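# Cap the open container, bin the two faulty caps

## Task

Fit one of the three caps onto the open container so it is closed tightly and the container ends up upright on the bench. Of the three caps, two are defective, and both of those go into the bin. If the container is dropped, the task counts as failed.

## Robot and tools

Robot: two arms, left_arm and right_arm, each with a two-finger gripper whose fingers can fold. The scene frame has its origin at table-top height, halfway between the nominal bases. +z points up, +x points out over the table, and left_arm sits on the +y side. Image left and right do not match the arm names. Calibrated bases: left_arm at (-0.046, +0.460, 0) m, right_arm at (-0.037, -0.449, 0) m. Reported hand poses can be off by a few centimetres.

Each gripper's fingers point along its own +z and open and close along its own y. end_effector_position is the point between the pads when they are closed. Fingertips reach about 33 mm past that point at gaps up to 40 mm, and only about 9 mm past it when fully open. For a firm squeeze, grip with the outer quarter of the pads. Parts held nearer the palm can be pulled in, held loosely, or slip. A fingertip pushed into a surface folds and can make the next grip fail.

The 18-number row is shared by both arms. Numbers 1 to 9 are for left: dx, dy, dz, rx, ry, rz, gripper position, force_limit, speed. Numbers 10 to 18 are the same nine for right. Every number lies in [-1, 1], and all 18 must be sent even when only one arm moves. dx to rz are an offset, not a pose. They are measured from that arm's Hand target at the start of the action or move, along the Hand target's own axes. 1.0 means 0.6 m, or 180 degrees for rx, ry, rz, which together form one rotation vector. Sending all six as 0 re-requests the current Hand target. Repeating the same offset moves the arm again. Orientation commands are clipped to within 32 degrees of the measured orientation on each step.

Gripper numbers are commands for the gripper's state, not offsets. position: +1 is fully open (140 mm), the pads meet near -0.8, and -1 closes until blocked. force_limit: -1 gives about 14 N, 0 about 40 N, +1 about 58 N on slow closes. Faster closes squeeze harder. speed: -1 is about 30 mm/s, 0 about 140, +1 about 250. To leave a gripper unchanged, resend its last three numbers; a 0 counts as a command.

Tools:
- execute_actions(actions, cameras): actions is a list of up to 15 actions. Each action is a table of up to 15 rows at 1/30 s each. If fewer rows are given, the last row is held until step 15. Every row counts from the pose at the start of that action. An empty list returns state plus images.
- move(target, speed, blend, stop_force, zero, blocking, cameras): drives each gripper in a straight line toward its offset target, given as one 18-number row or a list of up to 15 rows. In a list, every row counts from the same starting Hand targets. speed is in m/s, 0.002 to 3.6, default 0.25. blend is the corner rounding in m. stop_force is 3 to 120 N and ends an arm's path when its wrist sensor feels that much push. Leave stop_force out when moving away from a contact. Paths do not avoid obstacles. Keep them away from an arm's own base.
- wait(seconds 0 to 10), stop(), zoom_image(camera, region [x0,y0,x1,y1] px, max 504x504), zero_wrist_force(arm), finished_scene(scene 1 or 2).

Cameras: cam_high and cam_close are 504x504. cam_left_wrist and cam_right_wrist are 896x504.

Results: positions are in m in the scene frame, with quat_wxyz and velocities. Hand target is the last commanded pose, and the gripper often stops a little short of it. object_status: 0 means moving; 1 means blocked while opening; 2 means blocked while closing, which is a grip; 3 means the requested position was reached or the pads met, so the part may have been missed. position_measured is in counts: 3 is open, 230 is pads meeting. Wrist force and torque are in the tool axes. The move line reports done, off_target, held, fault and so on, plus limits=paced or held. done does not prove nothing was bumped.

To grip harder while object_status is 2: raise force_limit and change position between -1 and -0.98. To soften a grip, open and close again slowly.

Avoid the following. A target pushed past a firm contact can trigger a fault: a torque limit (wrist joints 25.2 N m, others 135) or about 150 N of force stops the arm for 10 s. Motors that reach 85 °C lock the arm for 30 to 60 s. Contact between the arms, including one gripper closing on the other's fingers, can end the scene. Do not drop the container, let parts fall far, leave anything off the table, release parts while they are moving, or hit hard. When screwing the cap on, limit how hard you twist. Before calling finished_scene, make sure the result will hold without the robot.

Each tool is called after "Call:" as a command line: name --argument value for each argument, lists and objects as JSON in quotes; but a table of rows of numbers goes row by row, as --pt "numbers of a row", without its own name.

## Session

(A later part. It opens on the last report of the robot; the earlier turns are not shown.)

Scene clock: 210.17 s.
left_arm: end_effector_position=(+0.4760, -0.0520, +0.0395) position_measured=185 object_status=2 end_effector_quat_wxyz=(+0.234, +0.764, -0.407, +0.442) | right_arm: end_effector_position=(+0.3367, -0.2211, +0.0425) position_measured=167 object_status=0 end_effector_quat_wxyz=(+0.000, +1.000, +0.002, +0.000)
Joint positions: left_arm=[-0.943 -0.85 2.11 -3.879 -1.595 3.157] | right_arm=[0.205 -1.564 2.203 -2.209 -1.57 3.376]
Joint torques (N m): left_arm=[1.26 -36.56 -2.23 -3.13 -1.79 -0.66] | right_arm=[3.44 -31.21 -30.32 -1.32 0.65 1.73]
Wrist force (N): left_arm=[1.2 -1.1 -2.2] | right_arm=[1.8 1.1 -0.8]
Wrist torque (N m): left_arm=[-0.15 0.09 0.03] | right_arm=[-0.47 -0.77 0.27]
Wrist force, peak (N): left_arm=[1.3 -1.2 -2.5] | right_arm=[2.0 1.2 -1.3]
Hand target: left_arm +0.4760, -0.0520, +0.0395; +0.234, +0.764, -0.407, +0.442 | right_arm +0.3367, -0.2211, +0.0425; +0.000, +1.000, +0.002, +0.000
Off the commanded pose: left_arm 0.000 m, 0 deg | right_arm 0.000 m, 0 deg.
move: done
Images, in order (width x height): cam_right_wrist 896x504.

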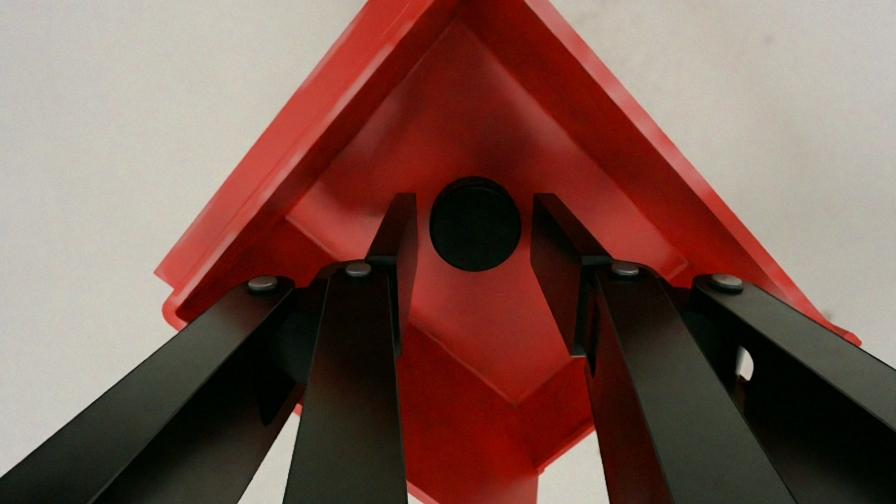

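Call:
move --pt "0 0 0 0 0 0 -1 0 -1 0 0 -0.1667 0 0 0 -0.3 0 -1" --pt "0 0 0 0 0 0 -1 0 -1 0.1055 -0.1185 -0.3958 0 0 -0.7222 -0.3 0 -1" --pt "0 0 0 0 0 0 -1 0 -1 0.2222 -0.3352 -0.3792 0 0 0.5556 -0.3 0 -1" --pt "0 0 0 0 0 0 -1 0 -1 0.2838 -0.5185 -0.1792 0 0 -0.1889 -0.3 0 -1" --speed '[0.2,0.8,0.8,0.6]' --blend '[0.02,0.03,0.03,0]' --cameras '["all"]'

Scene clock: 217.73 s.
left_arm: end_effector_position=(+0.4760, -0.0520, +0.0395) position_measured=185 object_status=2 end_effector_quat_wxyz=(+0.234, +0.764, -0.407, +0.442) | right_arm: end_effector_position=(+0.5058, +0.0905, +0.1502) position_measured=167 object_status=3 end_effector_quat_wxyz=(-0.001, +0.956, +0.294, +0.000)
Joint positions: left_arm=[-0.943 -0.85 2.11 -3.879 -1.595 3.157] | right_arm=[0.574 -0.902 0.99 -1.659 -1.57 -3.132]
Joint torques (N m): left_arm=[1.62 -37.13 -1.51 -3.38 -1.53 -0.58] | right_arm=[-11.66 -45.85 -35.89 -0.53 1.35 -1.89]
Wrist force (N): left_arm=[1.2 -1.3 -2.5] | right_arm=[2.0 1.2 -0.7]
Wrist torque (N m): left_arm=[-0.19 0.10 0.03] | right_arm=[-0.45 -0.81 0.41]
Wrist force, peak (N): left_arm=[1.5 -1.4 -2.6] | right_arm=[2.1 1.2 -0.8]
Hand target: left_arm +0.4760, -0.0520, +0.0395; +0.234, +0.764, -0.407, +0.442 | right_arm +0.5059, +0.0905, +0.1502; -0.001, +0.956, +0.294, +0.000
Off the commanded pose: left_arm 0.000 m, 0 deg | right_arm 0.000 m, 0 deg.
move: done

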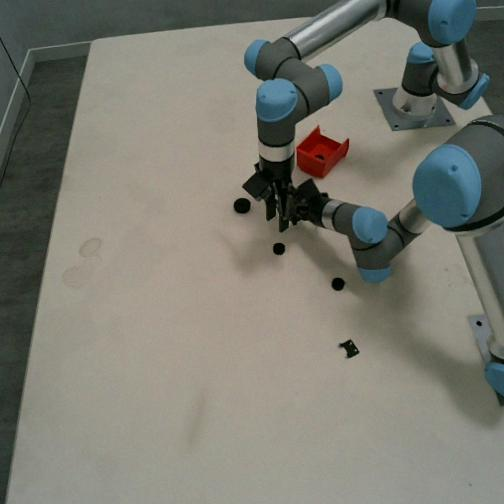

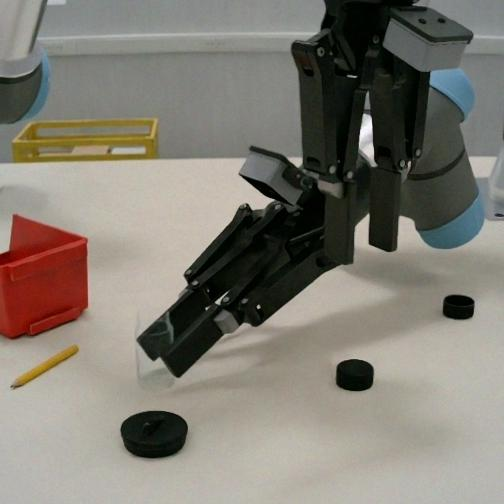

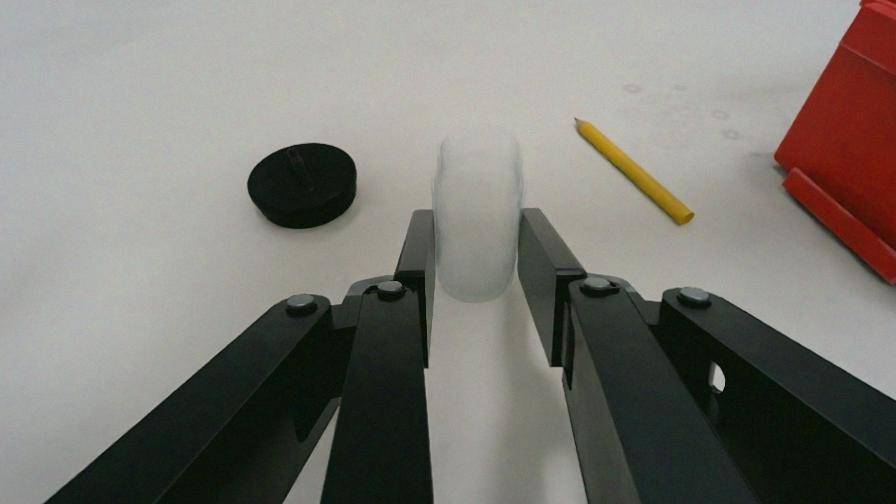

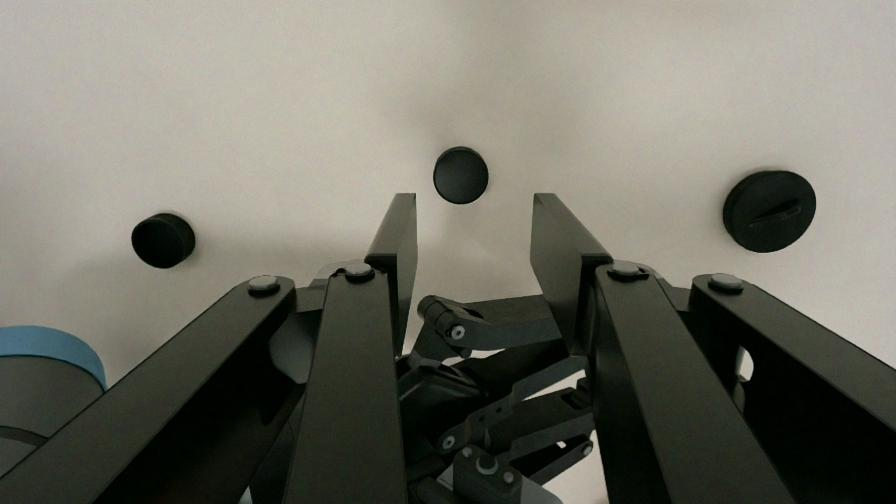

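Call:
move --target '[0,0,0,0,0,0,-1,0,-1,-0.0038,-0.0035,0.1633,0,0,0,-0.3,0,-1]' --speed 0.15 --cameras '["cam_right_wrist"]'

Call:
zoom_image --camera "cam_right_wrist" --region '[400, 130, 550, 280]'

Scene clock: 219.60 s.
left_arm: end_effector_position=(+0.4760, -0.0520, +0.0395) position_measured=185 object_status=2 end_effector_quat_wxyz=(+0.234, +0.764, -0.407, +0.442) | right_arm: end_effector_position=(+0.5028, +0.0910, +0.0524) position_measured=167 object_status=3 end_effector_quat_wxyz=(+0.000, +0.956, +0.294, +0.000)
Joint positions: left_arm=[-0.943 -0.85 2.11 -3.879 -1.595 3.157] | right_arm=[0.577 -0.855 1.165 -1.881 -1.57 -3.129]
Joint torques (N m): left_arm=[1.99 -35.06 -1.92 -3.29 -1.57 -0.5] | right_arm=[10.85 -45.89 -17.46 -5.45 1.5 2.27]
Wrist force (N): left_arm=[1.3 -1.3 -2.4] | right_arm=[1.4 1.5 -0.4]
Wrist torque (N m): left_arm=[-0.18 0.08 0.03] | right_arm=[-0.41 -0.72 0.27]
Wrist force, peak (N): left_arm=[1.3 -1.4 -2.6] | right_arm=[2.1 0.9 -1.8]
Hand target: left_arm +0.4760, -0.0520, +0.0395; +0.234, +0.764, -0.407, +0.442 | right_arm +0.5028, +0.0910, +0.0522; -0.001, +0.956, +0.294, +0.000
Off the commanded pose: left_arm 0.000 m, 0 deg | right_arm 0.000 m, 0 deg.
move: done
Images, in order (width x height): cam_right_wrist 896x504.

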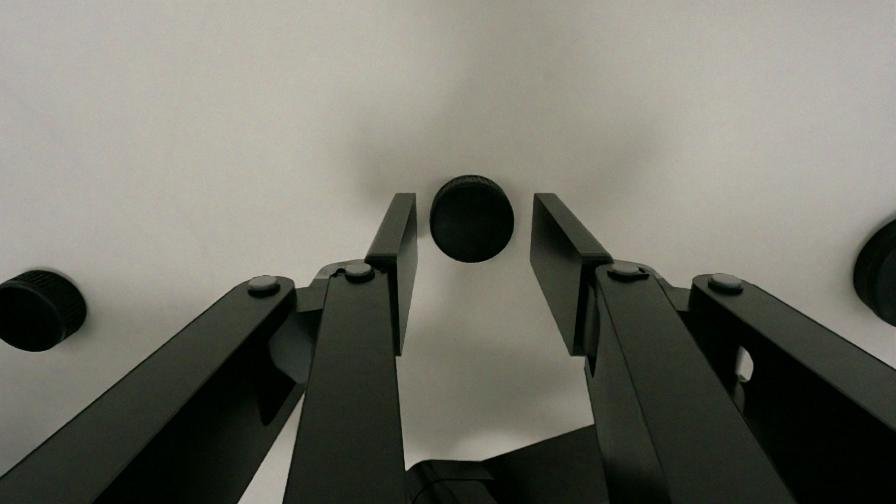

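Scaled by 3.360.

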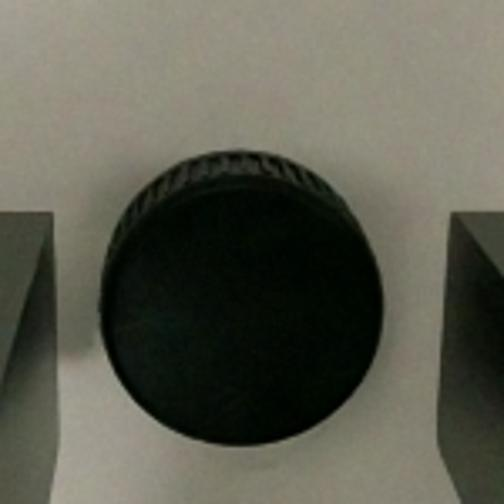

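Call:
move --target '[0,0,0,0,0,0,-1,0,-1,-0.0017,-0.001,0.0238,0,0,0,-0.3,0,-1]' --speed 0.06

Call:
execute_actions --actions '[[[0,0,0,0,0,0,-1,0,-1,0,0,0,0,0,0,-1,0,-1]],[[0,0,0,0,0,0,-1,0,-1,0,0,0,0,0,0,-1,0,-1]]]' --cameras '["cam_right_wrist"]'

Call:
zoom_image --camera "cam_right_wrist" --region '[400, 130, 550, 280]'

Scene clock: 220.87 s.
left_arm: end_effector_position=(+0.4760, -0.0520, +0.0395) position_measured=185 object_status=2 end_effector_quat_wxyz=(+0.234, +0.764, -0.407, +0.442) | right_arm: end_effector_position=(+0.5016, +0.0910, +0.0381) position_measured=167 object_status=3 end_effector_quat_wxyz=(-0.001, +0.956, +0.294, +0.000)
Joint positions: left_arm=[-0.943 -0.85 2.11 -3.879 -1.595 3.157] | right_arm=[0.577 -0.845 1.186 -1.912 -1.57 -3.128]
Joint torques (N m): left_arm=[0.74 -35.69 -1.38 -3.51 -1.56 -0.33] | right_arm=[12.35 -45.48 -15.6 -5.08 1 2.53]
Wrist force (N): left_arm=[1.2 -1.3 -2.3] | right_arm=[1.5 1.4 -0.1]
Wrist torque (N m): left_arm=[-0.19 0.08 0.03] | right_arm=[-0.42 -0.76 0.26]
Wrist force, peak (N): left_arm=[1.3 -1.4 -2.5] | right_arm=[1.6 1.4 -0.5]
Hand target: left_arm +0.4760, -0.0520, +0.0395; +0.234, +0.764, -0.407, +0.442 | right_arm +0.5016, +0.0910, +0.0380; -0.001, +0.956, +0.294, +0.000
Off the commanded pose: left_arm 0.000 m, 0 deg | right_arm 0.000 m, 0 deg.
move: done

Scene clock: 222.07 s.
left_arm: end_effector_position=(+0.4760, -0.0520, +0.0395) position_measured=185 object_status=2 end_effector_quat_wxyz=(+0.234, +0.764, -0.407, +0.442) | right_arm: end_effector_position=(+0.5016, +0.0910, +0.0380) position_measured=185 object_status=2 end_effector_quat_wxyz=(-0.001, +0.956, +0.294, +0.000)
Joint positions: left_arm=[-0.943 -0.85 2.11 -3.879 -1.595 3.157] | right_arm=[0.577 -0.845 1.187 -1.912 -1.57 -3.128]
Joint torques (N m): left_arm=[1.89 -36.52 -1.91 -3.4 -1.57 -0.32] | right_arm=[10.1 -44.4 -16.66 -4.75 1 2.41]
Wrist force (N): left_arm=[1.2 -1.2 -2.6] | right_arm=[-2.2 1.3 -11.5]
Wrist torque (N m): left_arm=[-0.16 0.09 0.03] | right_arm=[-0.44 -0.80 0.25]
Wrist force, peak (N): left_arm=[1.4 -1.3 -2.5] | right_arm=[-2.2 1.3 -11.5]
Hand target: left_arm +0.4760, -0.0520, +0.0395; +0.234, +0.764, -0.407, +0.442 | right_arm +0.5016, +0.0910, +0.0380; -0.001, +0.956, +0.294, +0.000
Off the commanded pose: left_arm 0.000 m, 0 deg | right_arm 0.000 m, 0 deg.
Step readings (end_effector_position of left_arm | right_arm):
0: (+0.4760, -0.0520, +0.0395) | (+0.5016, +0.0910, +0.0381)
1: (+0.4760, -0.0520, +0.0395) | (+0.5016, +0.0910, +0.0381)
2: (+0.4760, -0.0520, +0.0395) | (+0.5016, +0.0910, +0.0380)
4: (+0.4760, -0.0520, +0.0395) | (+0.5016, +0.0910, +0.0380)
8: (+0.4760, -0.0520, +0.0395) | (+0.5016, +0.0910, +0.0380)
15: (+0.4760, -0.0520, +0.0395) | (+0.5016, +0.0910, +0.0380)
16: (+0.4760, -0.0520, +0.0395) | (+0.5016, +0.0910, +0.0380)
17: (+0.4760, -0.0520, +0.0395) | (+0.5016, +0.0910, +0.0380)
19: (+0.4760, -0.0520, +0.0395) | (+0.5016, +0.0910, +0.0380)
23: (+0.4760, -0.0520, +0.0395) | (+0.5016, +0.0910, +0.0380)
30: (+0.4760, -0.0520, +0.0395) | (+0.5016, +0.0910, +0.0380)
Images, in order (width x height): cam_right_wrist 896x504.

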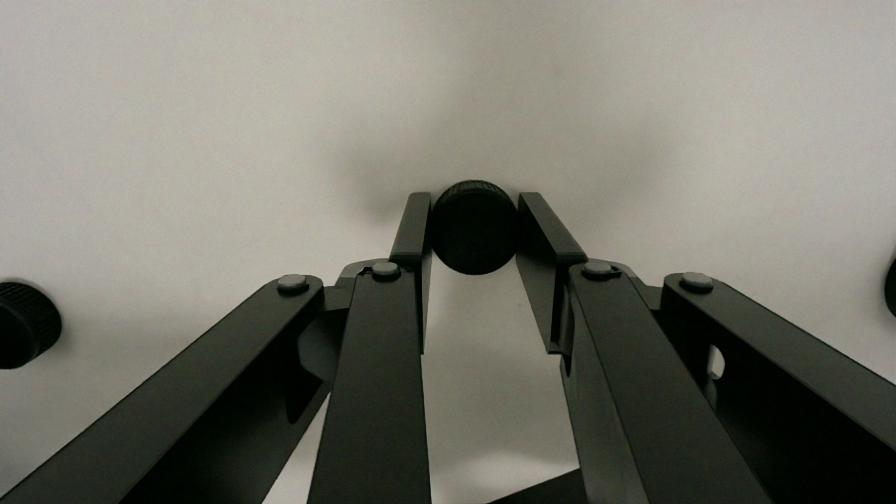

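Scaled by 3.360.

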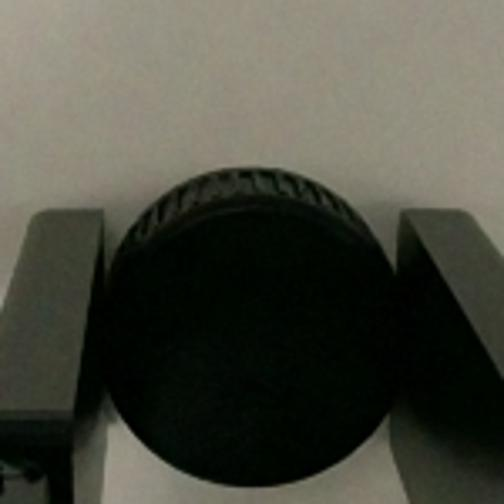

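Call:
move --pt "0 0 0 0 0 0 -1 0 -1 0 0 -0.2833 0 0 0 -1 0 -1" --pt "0 0 0 0 0 0 -1 0 -1 -0.1655 0.2165 -0.2833 0 0 0.1889 -1 0 -1" --pt "0 0 0 0 0 0 -1 0 -1 -0.1655 0.2165 -0.1233 0 0 0.1889 -1 0 -1" --speed '[0.25,0.25,0.15]' --blend '[0.03,0.03,0]' --cameras '["cam_close","cam_left_wrist"]'

Call:
zoom_image --camera "cam_left_wrist" --region '[386, 50, 566, 230]'

Call:
zoom_image --camera "cam_close" --region '[90, 230, 230, 400]'

Scene clock: 226.00 s.
left_arm: end_effector_position=(+0.4760, -0.0520, +0.0395) position_measured=185 object_status=2 end_effector_quat_wxyz=(+0.234, +0.764, -0.407, +0.442) | right_arm: end_effector_position=(+0.4925, -0.0723, +0.1119) position_measured=185 object_status=2 end_effector_quat_wxyz=(+0.000, +1.000, +0.002, +0.000)
Joint positions: left_arm=[-0.943 -0.85 2.11 -3.879 -1.595 3.157] | right_arm=[0.378 -1.167 1.506 -1.909 -1.57 -2.734]
Joint torques (N m): left_arm=[1.6 -35.92 -1.98 -3.47 -1.71 -0.4] | right_arm=[-10.6 -32.02 -15.21 -4.87 1.31 2.23]
Wrist force (N): left_arm=[1.3 -1.3 -2.5] | right_arm=[1.6 1.7 -0.1]
Wrist torque (N m): left_arm=[-0.18 0.07 0.03] | right_arm=[-0.39 -0.72 0.30]
Wrist force, peak (N): left_arm=[1.3 -1.4 -2.5] | right_arm=[-2.2 1.3 -11.5]
Hand target: left_arm +0.4760, -0.0520, +0.0395; +0.234, +0.764, -0.407, +0.442 | right_arm +0.4925, -0.0723, +0.1118; +0.000, +1.000, +0.002, +0.000
Off the commanded pose: left_arm 0.000 m, 0 deg | right_arm 0.000 m, 0 deg.
move: done
Images, in order (width x height): cam_close 504x504, cam_left_wrist 896x504.

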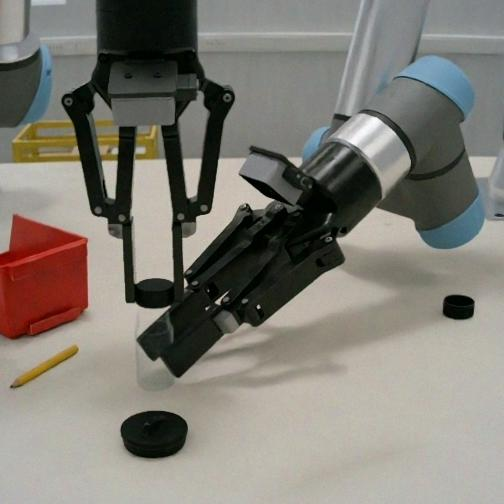

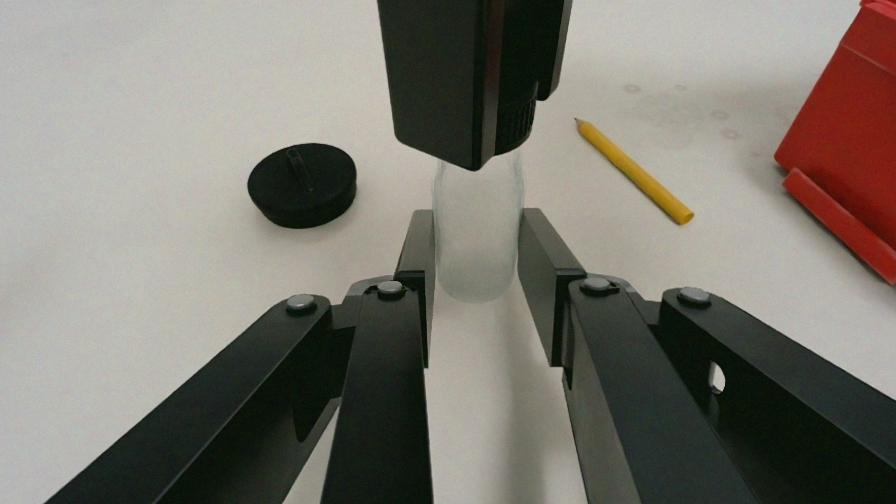

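Scaled by 2.800.

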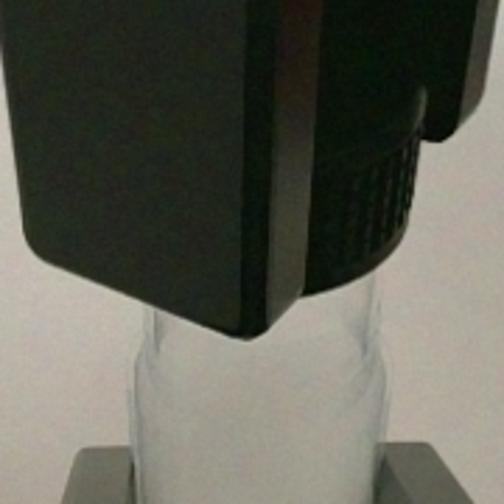

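Scaled by 2.965.

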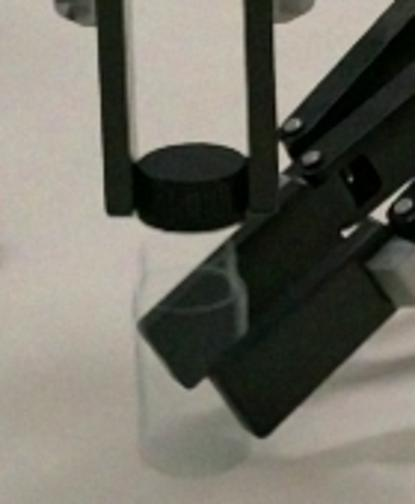

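Call:
move --target '[0,0,0,0,0,0,-1,0,-1,-0.0027,-0.0012,0.009,0,0,0,-1,0,-1]' --speed 0.05

Call:
move --target '[0,0,0,0,0,0,-1,0,-1,0,0,0.025,0,0,0,-1,0,-1]' --speed 0.006 --stop_force 4 --cameras '["cam_close","cam_left_wrist"]'

Call:
zoom_image --camera "cam_left_wrist" --region '[386, 80, 566, 260]'

Call:
zoom_image --camera "cam_close" --region '[90, 230, 230, 400]'

Scene clock: 227.70 s.
left_arm: end_effector_position=(+0.4760, -0.0520, +0.0395) position_measured=185 object_status=2 end_effector_quat_wxyz=(+0.234, +0.764, -0.407, +0.442) | right_arm: end_effector_position=(+0.4910, -0.0716, +0.1065) position_measured=185 object_status=2 end_effector_quat_wxyz=(+0.000, +1.000, +0.002, +0.000)
Joint positions: left_arm=[-0.943 -0.85 2.11 -3.879 -1.595 3.157] | right_arm=[0.38 -1.165 1.517 -1.923 -1.57 -2.732]
Joint torques (N m): left_arm=[1.52 -35.86 -1.98 -3.33 -1.39 -0.24] | right_arm=[10.85 -33.25 -15.89 -5.24 1 2.38]
Wrist force (N): left_arm=[1.2 -1.2 -2.3] | right_arm=[1.8 1.3 -0.1]
Wrist torque (N m): left_arm=[-0.17 0.09 0.03] | right_arm=[-0.47 -0.77 0.30]
Wrist force, peak (N): left_arm=[1.2 -1.2 -2.6] | right_arm=[1.9 1.6 -0.2]
Hand target: left_arm +0.4760, -0.0520, +0.0395; +0.234, +0.764, -0.407, +0.442 | right_arm +0.4909, -0.0716, +0.1064; +0.000, +1.000, +0.002, +0.000
Off the commanded pose: left_arm 0.000 m, 0 deg | right_arm 0.000 m, 0 deg.
move: done

Scene clock: 229.77 s.
left_arm: end_effector_position=(+0.4760, -0.0520, +0.0395) position_measured=185 object_status=2 end_effector_quat_wxyz=(+0.234, +0.764, -0.407, +0.442) | right_arm: end_effector_position=(+0.4909, -0.0716, +0.1021) position_measured=185 object_status=2 end_effector_quat_wxyz=(+0.000, +1.000, +0.002, +0.000)
Joint positions: left_arm=[-0.943 -0.85 2.11 -3.879 -1.595 3.157] | right_arm=[0.38 -1.161 1.524 -1.933 -1.57 -2.732]
Joint torques (N m): left_arm=[1.8 -35.93 -2.36 -3.47 -1.37 -0.28] | right_arm=[10.2 -50.63 -33.29 -0.2 1.22 1.91]
Wrist force (N): left_arm=[1.3 -1.1 -2.2] | right_arm=[2.0 1.0 -3.1]
Wrist torque (N m): left_arm=[-0.16 0.08 0.04] | right_arm=[-0.51 -0.73 0.30]
Wrist force, peak (N): left_arm=[1.4 -1.4 -2.5] | right_arm=[0.2 2.1 -11.1]
Hand target: left_arm +0.4760, -0.0520, +0.0395; +0.234, +0.764, -0.407, +0.442 | right_arm +0.4909, -0.0716, +0.1021; +0.000, +1.000, +0.002, +0.000 (not the last commanded pose)
Off the commanded pose: left_arm 0.000 m, 0 deg | right_arm 0.011 m, 0 deg.
move: contact (right_arm)
Images, in order (width x height): cam_close 504x504, cam_left_wrist 896x504.

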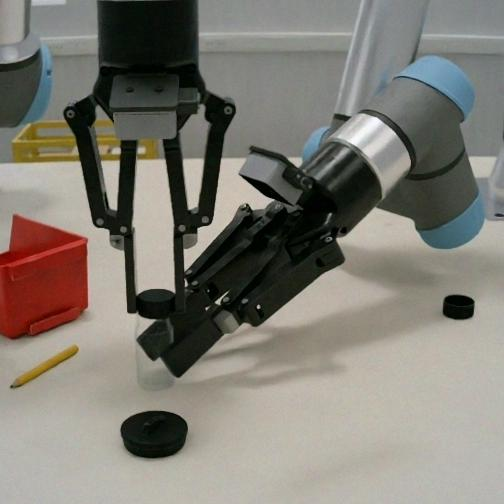

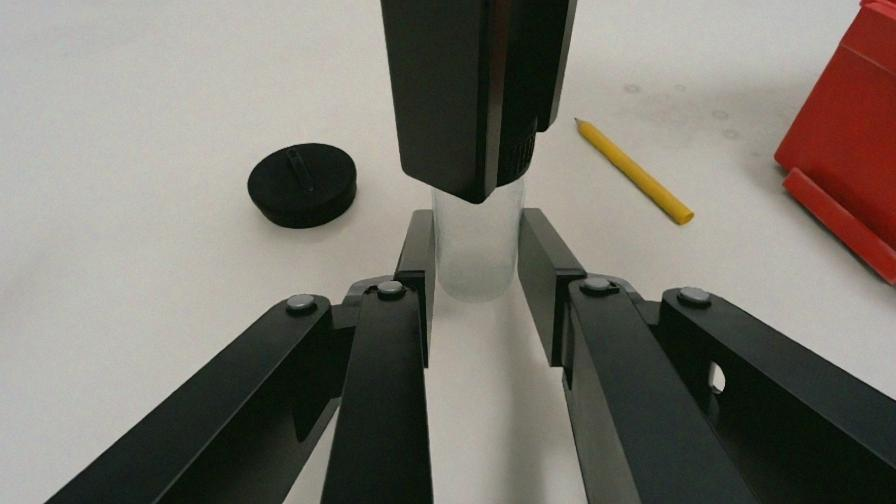

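Scaled by 2.800.

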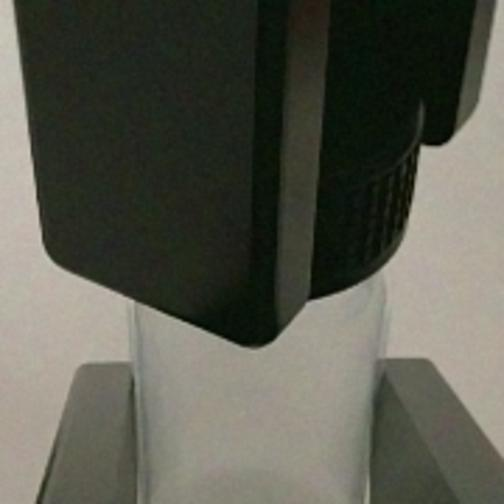

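Scaled by 2.965.

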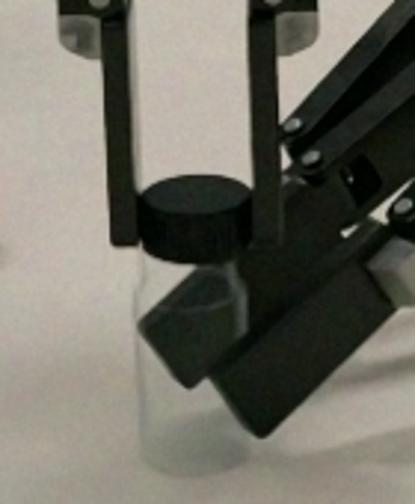

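Call:
move --pt "0 0 0 0 0 0 -1 0 -1 0 0 -0.001 0 0 0 -1 0 -1" --pt "0 0 0 0 0 0 -1 0 -1 -0.0007 0.0008 -0.001 0 0 0 -1 0 -1" --speed 0.02

Call:
move --target '[0,0,0,0,0,0,-1,0,-1,0,0,0.01,0,0,0,-1,0,-1]' --speed 0.006 --stop_force 5

Call:
move --pt "0 0 0 0 0 0 -1 0 -1 0.0005 -0.0009 0 0 0 0.1667 -1 0 -1" --pt "0 0 0 0 0 0 -1 0 -1 0.0014 -0.0014 0 0 0 0.3333 -1 0 -1" --pt "0 0 0 0 0 0 -1 0 -1 0.0024 -0.001 0 0 0 0.5 -1 0 -1" --speed 0.5 --blend '[0.0005,0.0005,0]'

Call:
move --target '[0,0,0,0,0,0,-1,0,-1,0,0,0.01,0,0,0,-1,0,-1]' --speed 0.006 --stop_force 5 --zero false

Scene clock: 231.07 s.
left_arm: end_effector_position=(+0.4760, -0.0520, +0.0395) position_measured=185 object_status=2 end_effector_quat_wxyz=(+0.234, +0.764, -0.407, +0.442) | right_arm: end_effector_position=(+0.4905, -0.0719, +0.1028) position_measured=185 object_status=2 end_effector_quat_wxyz=(+0.000, +1.000, +0.002, +0.000)
Joint positions: left_arm=[-0.943 -0.85 2.11 -3.879 -1.595 3.157] | right_arm=[0.38 -1.163 1.524 -1.932 -1.57 -2.732]
Joint torques (N m): left_arm=[2.34 -35.97 -2.24 -3.49 -1.41 -0.41] | right_arm=[-11.79 -53.96 -15.98 -4.81 1.14 -1.93]
Wrist force (N): left_arm=[1.3 -1.1 -2.2] | right_arm=[1.7 1.4 -0.3]
Wrist torque (N m): left_arm=[-0.16 0.07 0.02] | right_arm=[-0.44 -0.76 0.30]
Wrist force, peak (N): left_arm=[1.4 -1.2 -2.5] | right_arm=[2.5 1.2 -2.6]
Hand target: left_arm +0.4760, -0.0520, +0.0395; +0.234, +0.764, -0.407, +0.442 | right_arm +0.4905, -0.0721, +0.1027; +0.000, +1.000, +0.002, +0.000
Off the commanded pose: left_arm 0.000 m, 0 deg | right_arm 0.000 m, 0 deg.
move: done

Scene clock: 232.60 s.
left_arm: end_effector_position=(+0.4760, -0.0520, +0.0395) position_measured=185 object_status=2 end_effector_quat_wxyz=(+0.234, +0.764, -0.407, +0.442) | right_arm: end_effector_position=(+0.4905, -0.0721, +0.1020) position_measured=185 object_status=2 end_effector_quat_wxyz=(+0.000, +1.000, +0.002, +0.000)
Joint positions: left_arm=[-0.943 -0.85 2.11 -3.879 -1.595 3.157] | right_arm=[0.38 -1.163 1.526 -1.934 -1.57 -2.732]
Joint torques (N m): left_arm=[3.03 -35.63 -2.05 -3.62 -1.33 -0.15] | right_arm=[-5.63 -47.47 -30.76 -0.22 1.14 -2.05]
Wrist force (N): left_arm=[1.3 -1.4 -1.6] | right_arm=[0.5 1.4 -7.9]
Wrist torque (N m): left_arm=[-0.18 0.08 0.04] | right_arm=[-0.54 -0.75 0.37]
Wrist force, peak (N): left_arm=[1.3 -1.3 -2.4] | right_arm=[-1.7 2.8 -15.5]
Hand target: left_arm +0.4760, -0.0520, +0.0395; +0.234, +0.764, -0.407, +0.442 | right_arm +0.4905, -0.0721, +0.1020; +0.000, +1.000, +0.002, +0.000 (not the last commanded pose)
Off the commanded pose: left_arm 0.000 m, 0 deg | right_arm 0.005 m, 0 deg.
move: contact (right_arm)

Scene clock: 235.07 s.
left_arm: end_effector_position=(+0.4760, -0.0520, +0.0395) position_measured=185 object_status=2 end_effector_quat_wxyz=(+0.234, +0.764, -0.407, +0.442) | right_arm: end_effector_position=(+0.4920, -0.0715, +0.1020) position_measured=185 object_status=2 end_effector_quat_wxyz=(+0.000, +0.709, -0.706, -0.001)
Joint positions: left_arm=[-0.943 -0.85 2.11 -3.879 -1.595 3.157] | right_arm=[0.38 -1.159 1.521 -1.933 -1.57 -1.162]
Joint torques (N m): left_arm=[2.57 -36.76 -0.8 -3.51 -1.48 -0.37] | right_arm=[10.79 -28.25 -30.76 0.62 -1.51 2.48]
Wrist force (N): left_arm=[1.2 -1.1 -1.4] | right_arm=[0.4 0.9 -5.9]
Wrist torque (N m): left_arm=[-0.20 0.10 0.02] | right_arm=[-0.30 -0.75 0.28]
Wrist force, peak (N): left_arm=[1.1 -0.6 -2.8] | right_arm=[0.6 1.4 -8.2]
Hand target: left_arm +0.4760, -0.0520, +0.0395; +0.234, +0.764, -0.407, +0.442 | right_arm +0.4920, -0.0715, +0.1020; +0.000, +0.708, -0.706, -0.001
Off the commanded pose: left_arm 0.000 m, 0 deg | right_arm 0.000 m, 0 deg.
move: done

Scene clock: 235.60 s.
left_arm: end_effector_position=(+0.4760, -0.0520, +0.0395) position_measured=185 object_status=2 end_effector_quat_wxyz=(+0.234, +0.764, -0.407, +0.442) | right_arm: end_effector_position=(+0.4920, -0.0715, +0.1020) position_measured=185 object_status=2 end_effector_quat_wxyz=(+0.000, +0.709, -0.706, -0.001)
Joint positions: left_arm=[-0.943 -0.85 2.11 -3.879 -1.595 3.157] | right_arm=[0.38 -1.159 1.521 -1.933 -1.57 -1.162]
Joint torques (N m): left_arm=[1.97 -35.84 -1.74 -3.62 -1.35 -0.28] | right_arm=[10.09 -29.07 -30.36 0.43 -1.43 -0.68]
Wrist force (N): left_arm=[1.5 -1.1 -1.8] | right_arm=[0.5 0.8 -6.3]
Wrist torque (N m): left_arm=[-0.20 0.07 0.02] | right_arm=[-0.33 -0.76 0.28]
Wrist force, peak (N): left_arm=[1.5 -1.1 -1.8] | right_arm=[0.5 0.8 -6.3]
Hand target: left_arm +0.4760, -0.0520, +0.0395; +0.234, +0.764, -0.407, +0.442 | right_arm +0.4920, -0.0715, +0.1020; +0.000, +0.709, -0.706, -0.001 (not the last commanded pose)
Off the commanded pose: left_arm 0.000 m, 0 deg | right_arm 0.006 m, 0 deg.
move: contact (right_arm)

Call:
move --pt "0 0 0 0 0 0 -1 0 -1 0.0007 -0.0007 0 0 0 0.1667 -1 0 -1" --pt "0 0 0 0 0 0 -1 0 -1 0.0017 -0.0009 0 0 0 0.3333 -1 0 -1" --pt "0 0 0 0 0 0 -1 0 -1 0.0027 -0.0007 0 0 0 0.5 -1 0 -1" --speed 0.5 --blend '[0.0005,0.0005,0]'

Call:
move --pt "0 0 0 0 0 0 -1 0 -1 0.0007 -0.0007 0 0 0 0.1667 -1 0 -1" --pt "0 0 0 0 0 0 -1 0 -1 0.0017 -0.0009 0 0 0 0.3333 -1 0 -1" --pt "0 0 0 0 0 0 -1 0 -1 0.0027 -0.0007 0 0 0 0.5 -1 0 -1" --speed 0.5 --blend '[0.0005,0.0005,0]'

Call:
move --pt "0 0 0 0 0 0 -1 0 -1 0.0007 -0.0007 0 0 0 0.1667 -1 0 -1" --pt "0 0 0 0 0 0 -1 0 -1 0.0017 -0.0009 0 0 0 0.3333 -1 0 -1" --pt "0 0 0 0 0 0 -1 0 -1 0.0027 -0.0007 0 0 0 0.5 -1 0 -1" --speed 0.5 --blend '[0.0005,0.0005,0]'

Call:
move --target '[0,0,0,0,0,0,-1,0,-1,0,0,0.01,0,0,0,-1,0,-1]' --speed 0.006 --stop_force 5 --cameras '["cam_close","cam_left_wrist"]'

Scene clock: 238.80 s.
left_arm: end_effector_position=(+0.4760, -0.0520, +0.0395) position_measured=185 object_status=2 end_effector_quat_wxyz=(+0.234, +0.764, -0.407, +0.442) | right_arm: end_effector_position=(+0.4924, -0.0731, +0.1020) position_measured=185 object_status=2 end_effector_quat_wxyz=(+0.000, -0.002, +1.000, +0.001)
Joint positions: left_arm=[-0.943 -0.85 2.11 -3.879 -1.595 3.157] | right_arm=[0.377 -1.161 1.523 -1.933 -1.57 0.406]
Joint torques (N m): left_arm=[2.64 -35.7 -2.15 -3.52 -1.35 -0.22] | right_arm=[9.99 -28.81 -30.39 0.49 -1.57 2.29]
Wrist force (N): left_arm=[1.5 -2.1 -1.6] | right_arm=[1.5 1.8 -5.2]
Wrist torque (N m): left_arm=[-0.15 0.08 0.02] | right_arm=[-0.46 -0.86 0.27]
Wrist force, peak (N): left_arm=[1.5 -2.1 -1.6] | right_arm=[-0.5 1.2 -11.8]
Hand target: left_arm +0.4760, -0.0520, +0.0395; +0.234, +0.764, -0.407, +0.442 | right_arm +0.4924, -0.0731, +0.1020; +0.000, -0.002, +1.000, +0.001
Off the commanded pose: left_arm 0.000 m, 0 deg | right_arm 0.000 m, 0 deg.
move: done

Scene clock: 241.27 s.
left_arm: end_effector_position=(+0.4760, -0.0520, +0.0395) position_measured=185 object_status=2 end_effector_quat_wxyz=(+0.234, +0.764, -0.407, +0.442) | right_arm: end_effector_position=(+0.4908, -0.0735, +0.1020) position_measured=185 object_status=2 end_effector_quat_wxyz=(-0.001, +0.706, +0.709, +0.000)
Joint positions: left_arm=[-0.943 -0.85 2.11 -3.879 -1.595 3.157] | right_arm=[0.377 -1.164 1.528 -1.935 -1.57 1.977]
Joint torques (N m): left_arm=[3.85 -34.92 -1.58 -3.61 -1.56 -0.11] | right_arm=[10.36 -26.78 -30.7 0.59 -1.62 2.35]
Wrist force (N): left_arm=[1.5 -1.7 -1.2] | right_arm=[3.0 1.3 -7.1]
Wrist torque (N m): left_arm=[-0.15 0.06 0.02] | right_arm=[-0.58 -0.77 0.30]
Wrist force, peak (N): left_arm=[1.3 -2.1 -1.9] | right_arm=[3.1 2.1 -9.4]
Hand target: left_arm +0.4760, -0.0520, +0.0395; +0.234, +0.764, -0.407, +0.442 | right_arm +0.4908, -0.0735, +0.1020; -0.001, +0.706, +0.709, +0.000
Off the commanded pose: left_arm 0.000 m, 0 deg | right_arm 0.000 m, 0 deg.
move: done

Scene clock: 243.73 s.
left_arm: end_effector_position=(+0.4760, -0.0520, +0.0395) position_measured=185 object_status=2 end_effector_quat_wxyz=(+0.234, +0.764, -0.407, +0.442) | right_arm: end_effector_position=(+0.4903, -0.0719, +0.1020) position_measured=185 object_status=2 end_effector_quat_wxyz=(-0.001, +1.000, +0.002, +0.000)
Joint positions: left_arm=[-0.943 -0.85 2.11 -3.879 -1.595 3.157] | right_arm=[0.38 -1.163 1.527 -1.934 -1.57 3.55]
Joint torques (N m): left_arm=[2.85 -36.52 -1.92 -3.6 -1.36 -0.26] | right_arm=[10.53 -28.85 -32.05 0.46 -1.44 2.32]
Wrist force (N): left_arm=[1.5 -0.7 -4.1] | right_arm=[2.9 1.0 -5.3]
Wrist torque (N m): left_arm=[-0.21 0.10 0.05] | right_arm=[-0.50 -0.75 0.28]
Wrist force, peak (N): left_arm=[1.3 -0.3 -4.9] | right_arm=[3.3 1.9 -9.7]
Hand target: left_arm +0.4760, -0.0520, +0.0395; +0.234, +0.764, -0.407, +0.442 | right_arm +0.4903, -0.0719, +0.1020; -0.001, +1.000, +0.002, +0.000
Off the commanded pose: left_arm 0.000 m, 0 deg | right_arm 0.000 m, 0 deg.
move: done

Scene clock: 245.17 s.
left_arm: end_effector_position=(+0.4760, -0.0520, +0.0395) position_measured=185 object_status=2 end_effector_quat_wxyz=(+0.234, +0.764, -0.407, +0.442) | right_arm: end_effector_position=(+0.4903, -0.0719, +0.1019) position_measured=185 object_status=2 end_effector_quat_wxyz=(+0.000, +1.000, +0.002, +0.000)
Joint positions: left_arm=[-0.943 -0.85 2.11 -3.879 -1.595 3.157] | right_arm=[0.38 -1.163 1.527 -1.934 -1.57 3.551]
Joint torques (N m): left_arm=[2.52 -35.82 -2.5 -3.6 -1.34 -0.15] | right_arm=[7.69 -43.5 -28.53 0.21 -0.31 -1.2]
Wrist force (N): left_arm=[1.2 -0.6 -4.4] | right_arm=[1.8 1.1 -12.3]
Wrist torque (N m): left_arm=[-0.18 0.05 0.05] | right_arm=[-0.60 -0.72 0.30]
Wrist force, peak (N): left_arm=[1.1 -0.8 -4.4] | right_arm=[0.7 1.3 -17.3]
Hand target: left_arm +0.4760, -0.0520, +0.0395; +0.234, +0.764, -0.407, +0.442 | right_arm +0.4903, -0.0719, +0.1020; +0.000, +1.000, +0.002, +0.000 (not the last commanded pose)
Off the commanded pose: left_arm 0.000 m, 0 deg | right_arm 0.006 m, 0 deg.
move: contact (right_arm)
Images, in order (width x height): cam_close 504x504, cam_left_wrist 896x504.

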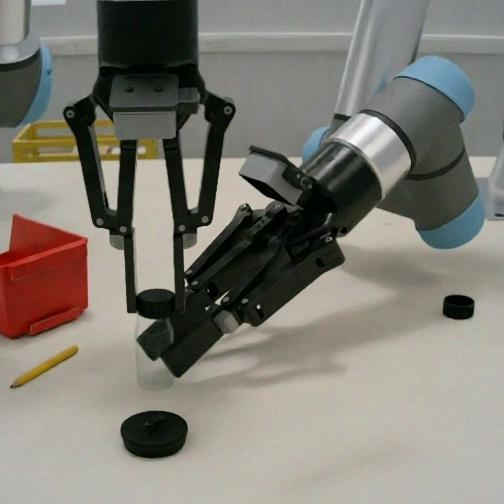

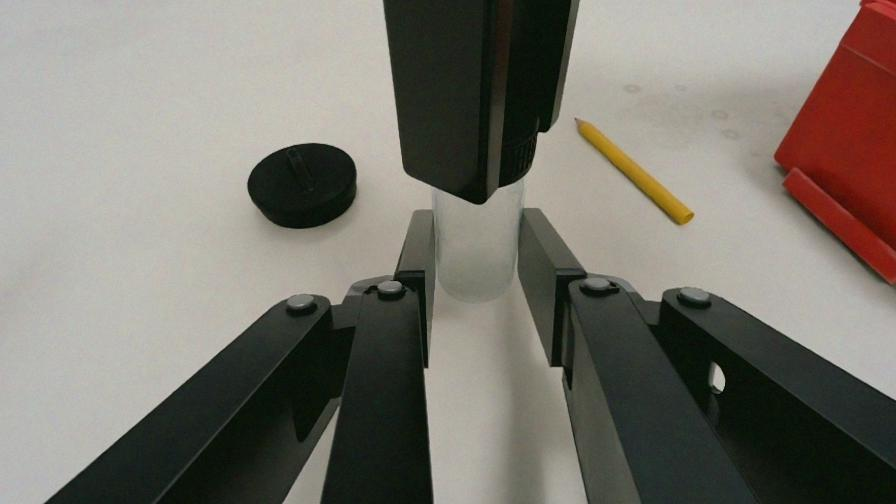

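Call:
zoom_image --camera "cam_close" --region '[120, 275, 190, 345]'

Call:
zoom_image --camera "cam_close" --region '[120, 325, 190, 395]'

Call:
zoom_image --camera "cam_left_wrist" --region '[420, 110, 540, 230]'

Scaled by 7.200.

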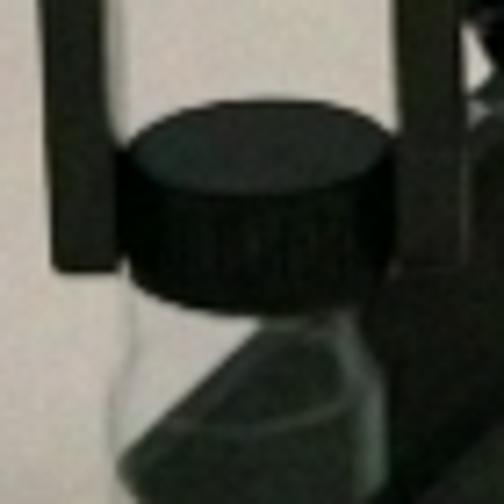

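Scaled by 7.200.

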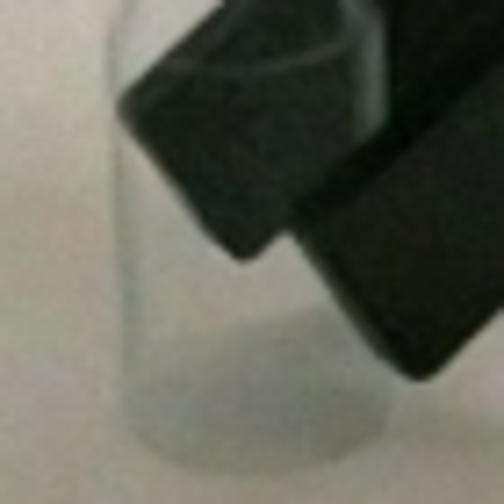

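Scaled by 4.200.

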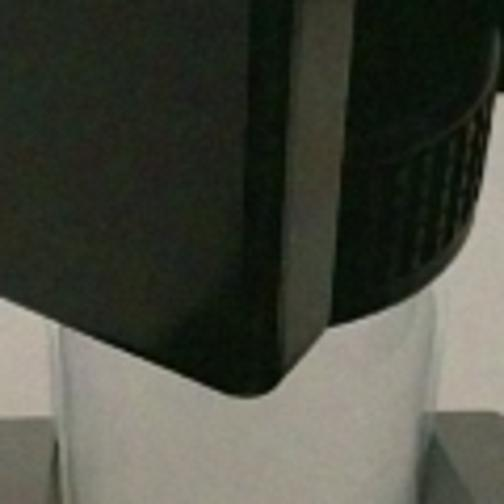

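Call:
move --pt "0 0 0 0 0 0 -1 0 -1 0 0 -0.0042 0 0 0 -1 0 -1" --pt "0 0 0 0 0 0 -1 0 -1 0.0027 0.004 -0.0042 0 0 -0.6667 -1 0 -1" --pt "0 0 0 0 0 0 -1 0 -1 0.0027 0.004 -0.0042 0 0 0.6667 -1 0 -1" --pt "0 0 0 0 0 0 -1 0 -1 0.0027 0.004 -0.0042 0 0 0 -1 0 -1" --speed '[0.03,0.9,0.9,0.9]' --blend '[0,0.002,0.002,0]'

Call:
move --target '[0,0,0,0,0,0,-1,0,-1,0,0,0.02,0,0,0,-1,0,-1]' --speed 0.006 --stop_force 4 --cameras '["cam_close","cam_left_wrist"]'

Call:
zoom_image --camera "cam_close" --region '[120, 275, 190, 345]'

Call:
zoom_image --camera "cam_left_wrist" --region '[420, 110, 540, 230]'

Scene clock: 256.07 s.
left_arm: end_effector_position=(+0.4760, -0.0520, +0.0395) position_measured=185 object_status=2 end_effector_quat_wxyz=(+0.234, +0.764, -0.407, +0.442) | right_arm: end_effector_position=(+0.4920, -0.0743, +0.1045) position_measured=185 object_status=2 end_effector_quat_wxyz=(+0.000, +1.000, +0.002, +0.000) end_effector_velocity=(-0.001, +0.000, +0.000) end_effector_angular_velocity=(-0.001, +0.003, +0.005)
Joint positions: left_arm=[-0.943 -0.85 2.11 -3.879 -1.595 3.157] | right_arm=[0.376 -1.165 1.523 -1.929 -1.57 -2.737]
Joint velocities: left_arm=[within noise] | right_arm=[0 0 0 0.003 0.001 -0.005]
Joint torques (N m): left_arm=[2.8 -36.19 -3.62 -3.69 -1.19 -0.12] | right_arm=[-11.6 -34.8 -34.45 -0.61 1.34 -2.05]
Wrist force (N): left_arm=[1.2 -1.1 -2.8] | right_arm=[1.6 1.5 0.0]
Wrist torque (N m): left_arm=[-0.17 0.09 0.03] | right_arm=[-0.43 -0.72 0.42]
Wrist force, peak (N): left_arm=[0.8 -0.5 -4.7] | right_arm=[1.8 1.1 -12.4]
Hand target: left_arm +0.4760, -0.0520, +0.0395; +0.234, +0.764, -0.407, +0.442 | right_arm +0.4920, -0.0743, +0.1045; +0.000, +1.000, +0.002, +0.000
Off the commanded pose: left_arm 0.000 m, 0 deg | right_arm 0.000 m, 0 deg.
move: done

Scene clock: 257.83 s.
left_arm: end_effector_position=(+0.4760, -0.0520, +0.0395) position_measured=185 object_status=2 end_effector_quat_wxyz=(+0.234, +0.764, -0.407, +0.442) | right_arm: end_effector_position=(+0.4920, -0.0743, +0.1020) position_measured=185 object_status=2 end_effector_quat_wxyz=(+0.000, +1.000, +0.002, +0.000)
Joint positions: left_arm=[-0.943 -0.85 2.11 -3.879 -1.595 3.157] | right_arm=[0.376 -1.163 1.527 -1.934 -1.57 -2.737]
Joint torques (N m): left_arm=[3.42 -35.65 -2.22 -3.72 -1.32 0.08] | right_arm=[-12.11 -50.15 -32.4 -0.11 1.26 -1.97]
Wrist force (N): left_arm=[1.2 -1.2 -2.2] | right_arm=[1.5 1.7 -4.0]
Wrist torque (N m): left_arm=[-0.15 0.08 0.05] | right_arm=[-0.48 -0.67 0.42]
Wrist force, peak (N): left_arm=[1.2 -1.3 -3.0] | right_arm=[0.0 2.2 -8.6]
Hand target: left_arm +0.4760, -0.0520, +0.0395; +0.234, +0.764, -0.407, +0.442 | right_arm +0.4920, -0.0743, +0.1020; +0.000, +1.000, +0.002, +0.000 (not the last commanded pose)
Off the commanded pose: left_arm 0.000 m, 0 deg | right_arm 0.009 m, 0 deg.
move: contact (right_arm)
Images, in order (width x height): cam_close 504x504, cam_left_wrist 896x504.

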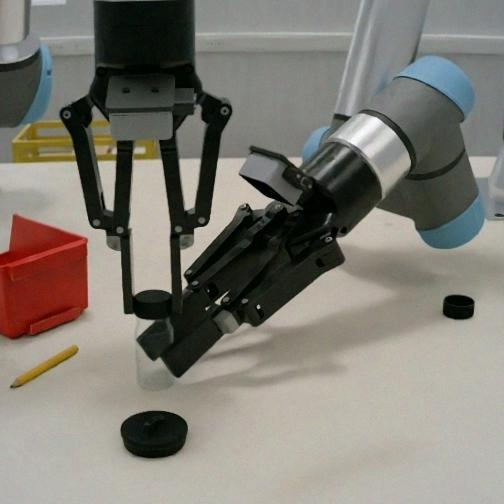

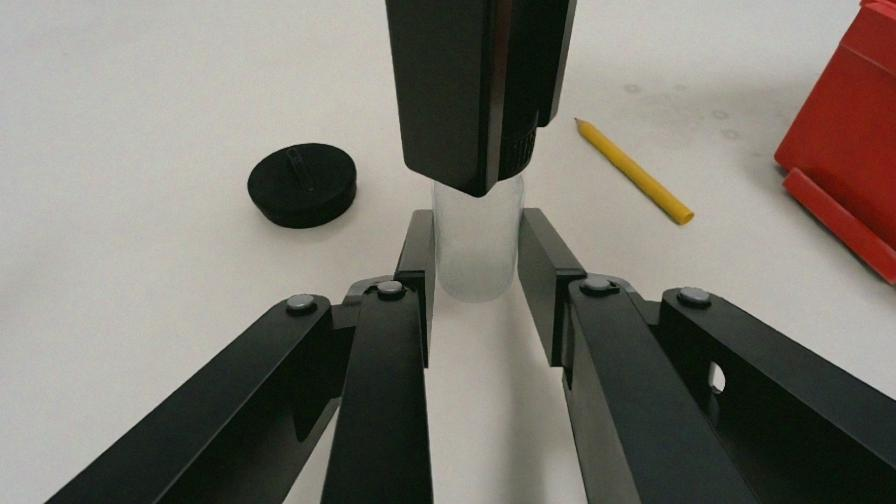

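Scaled by 7.200.

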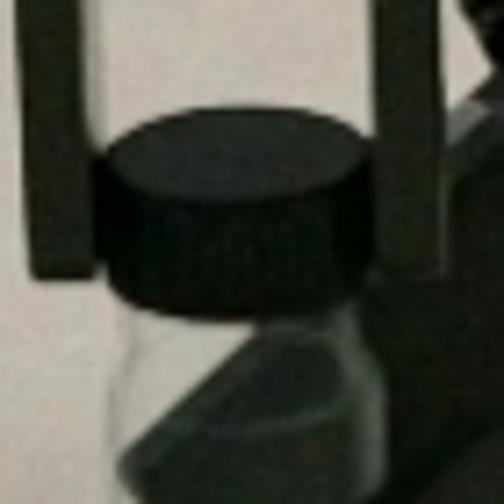

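Scaled by 4.200.

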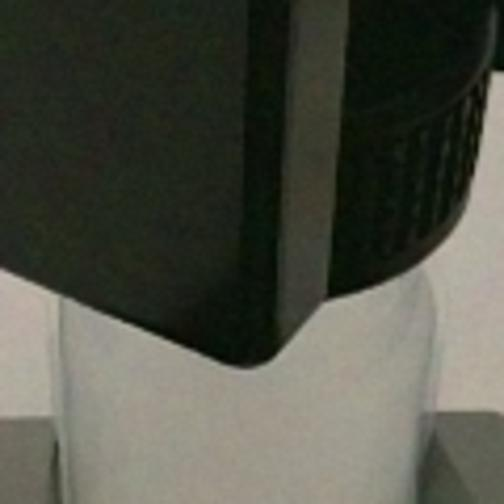

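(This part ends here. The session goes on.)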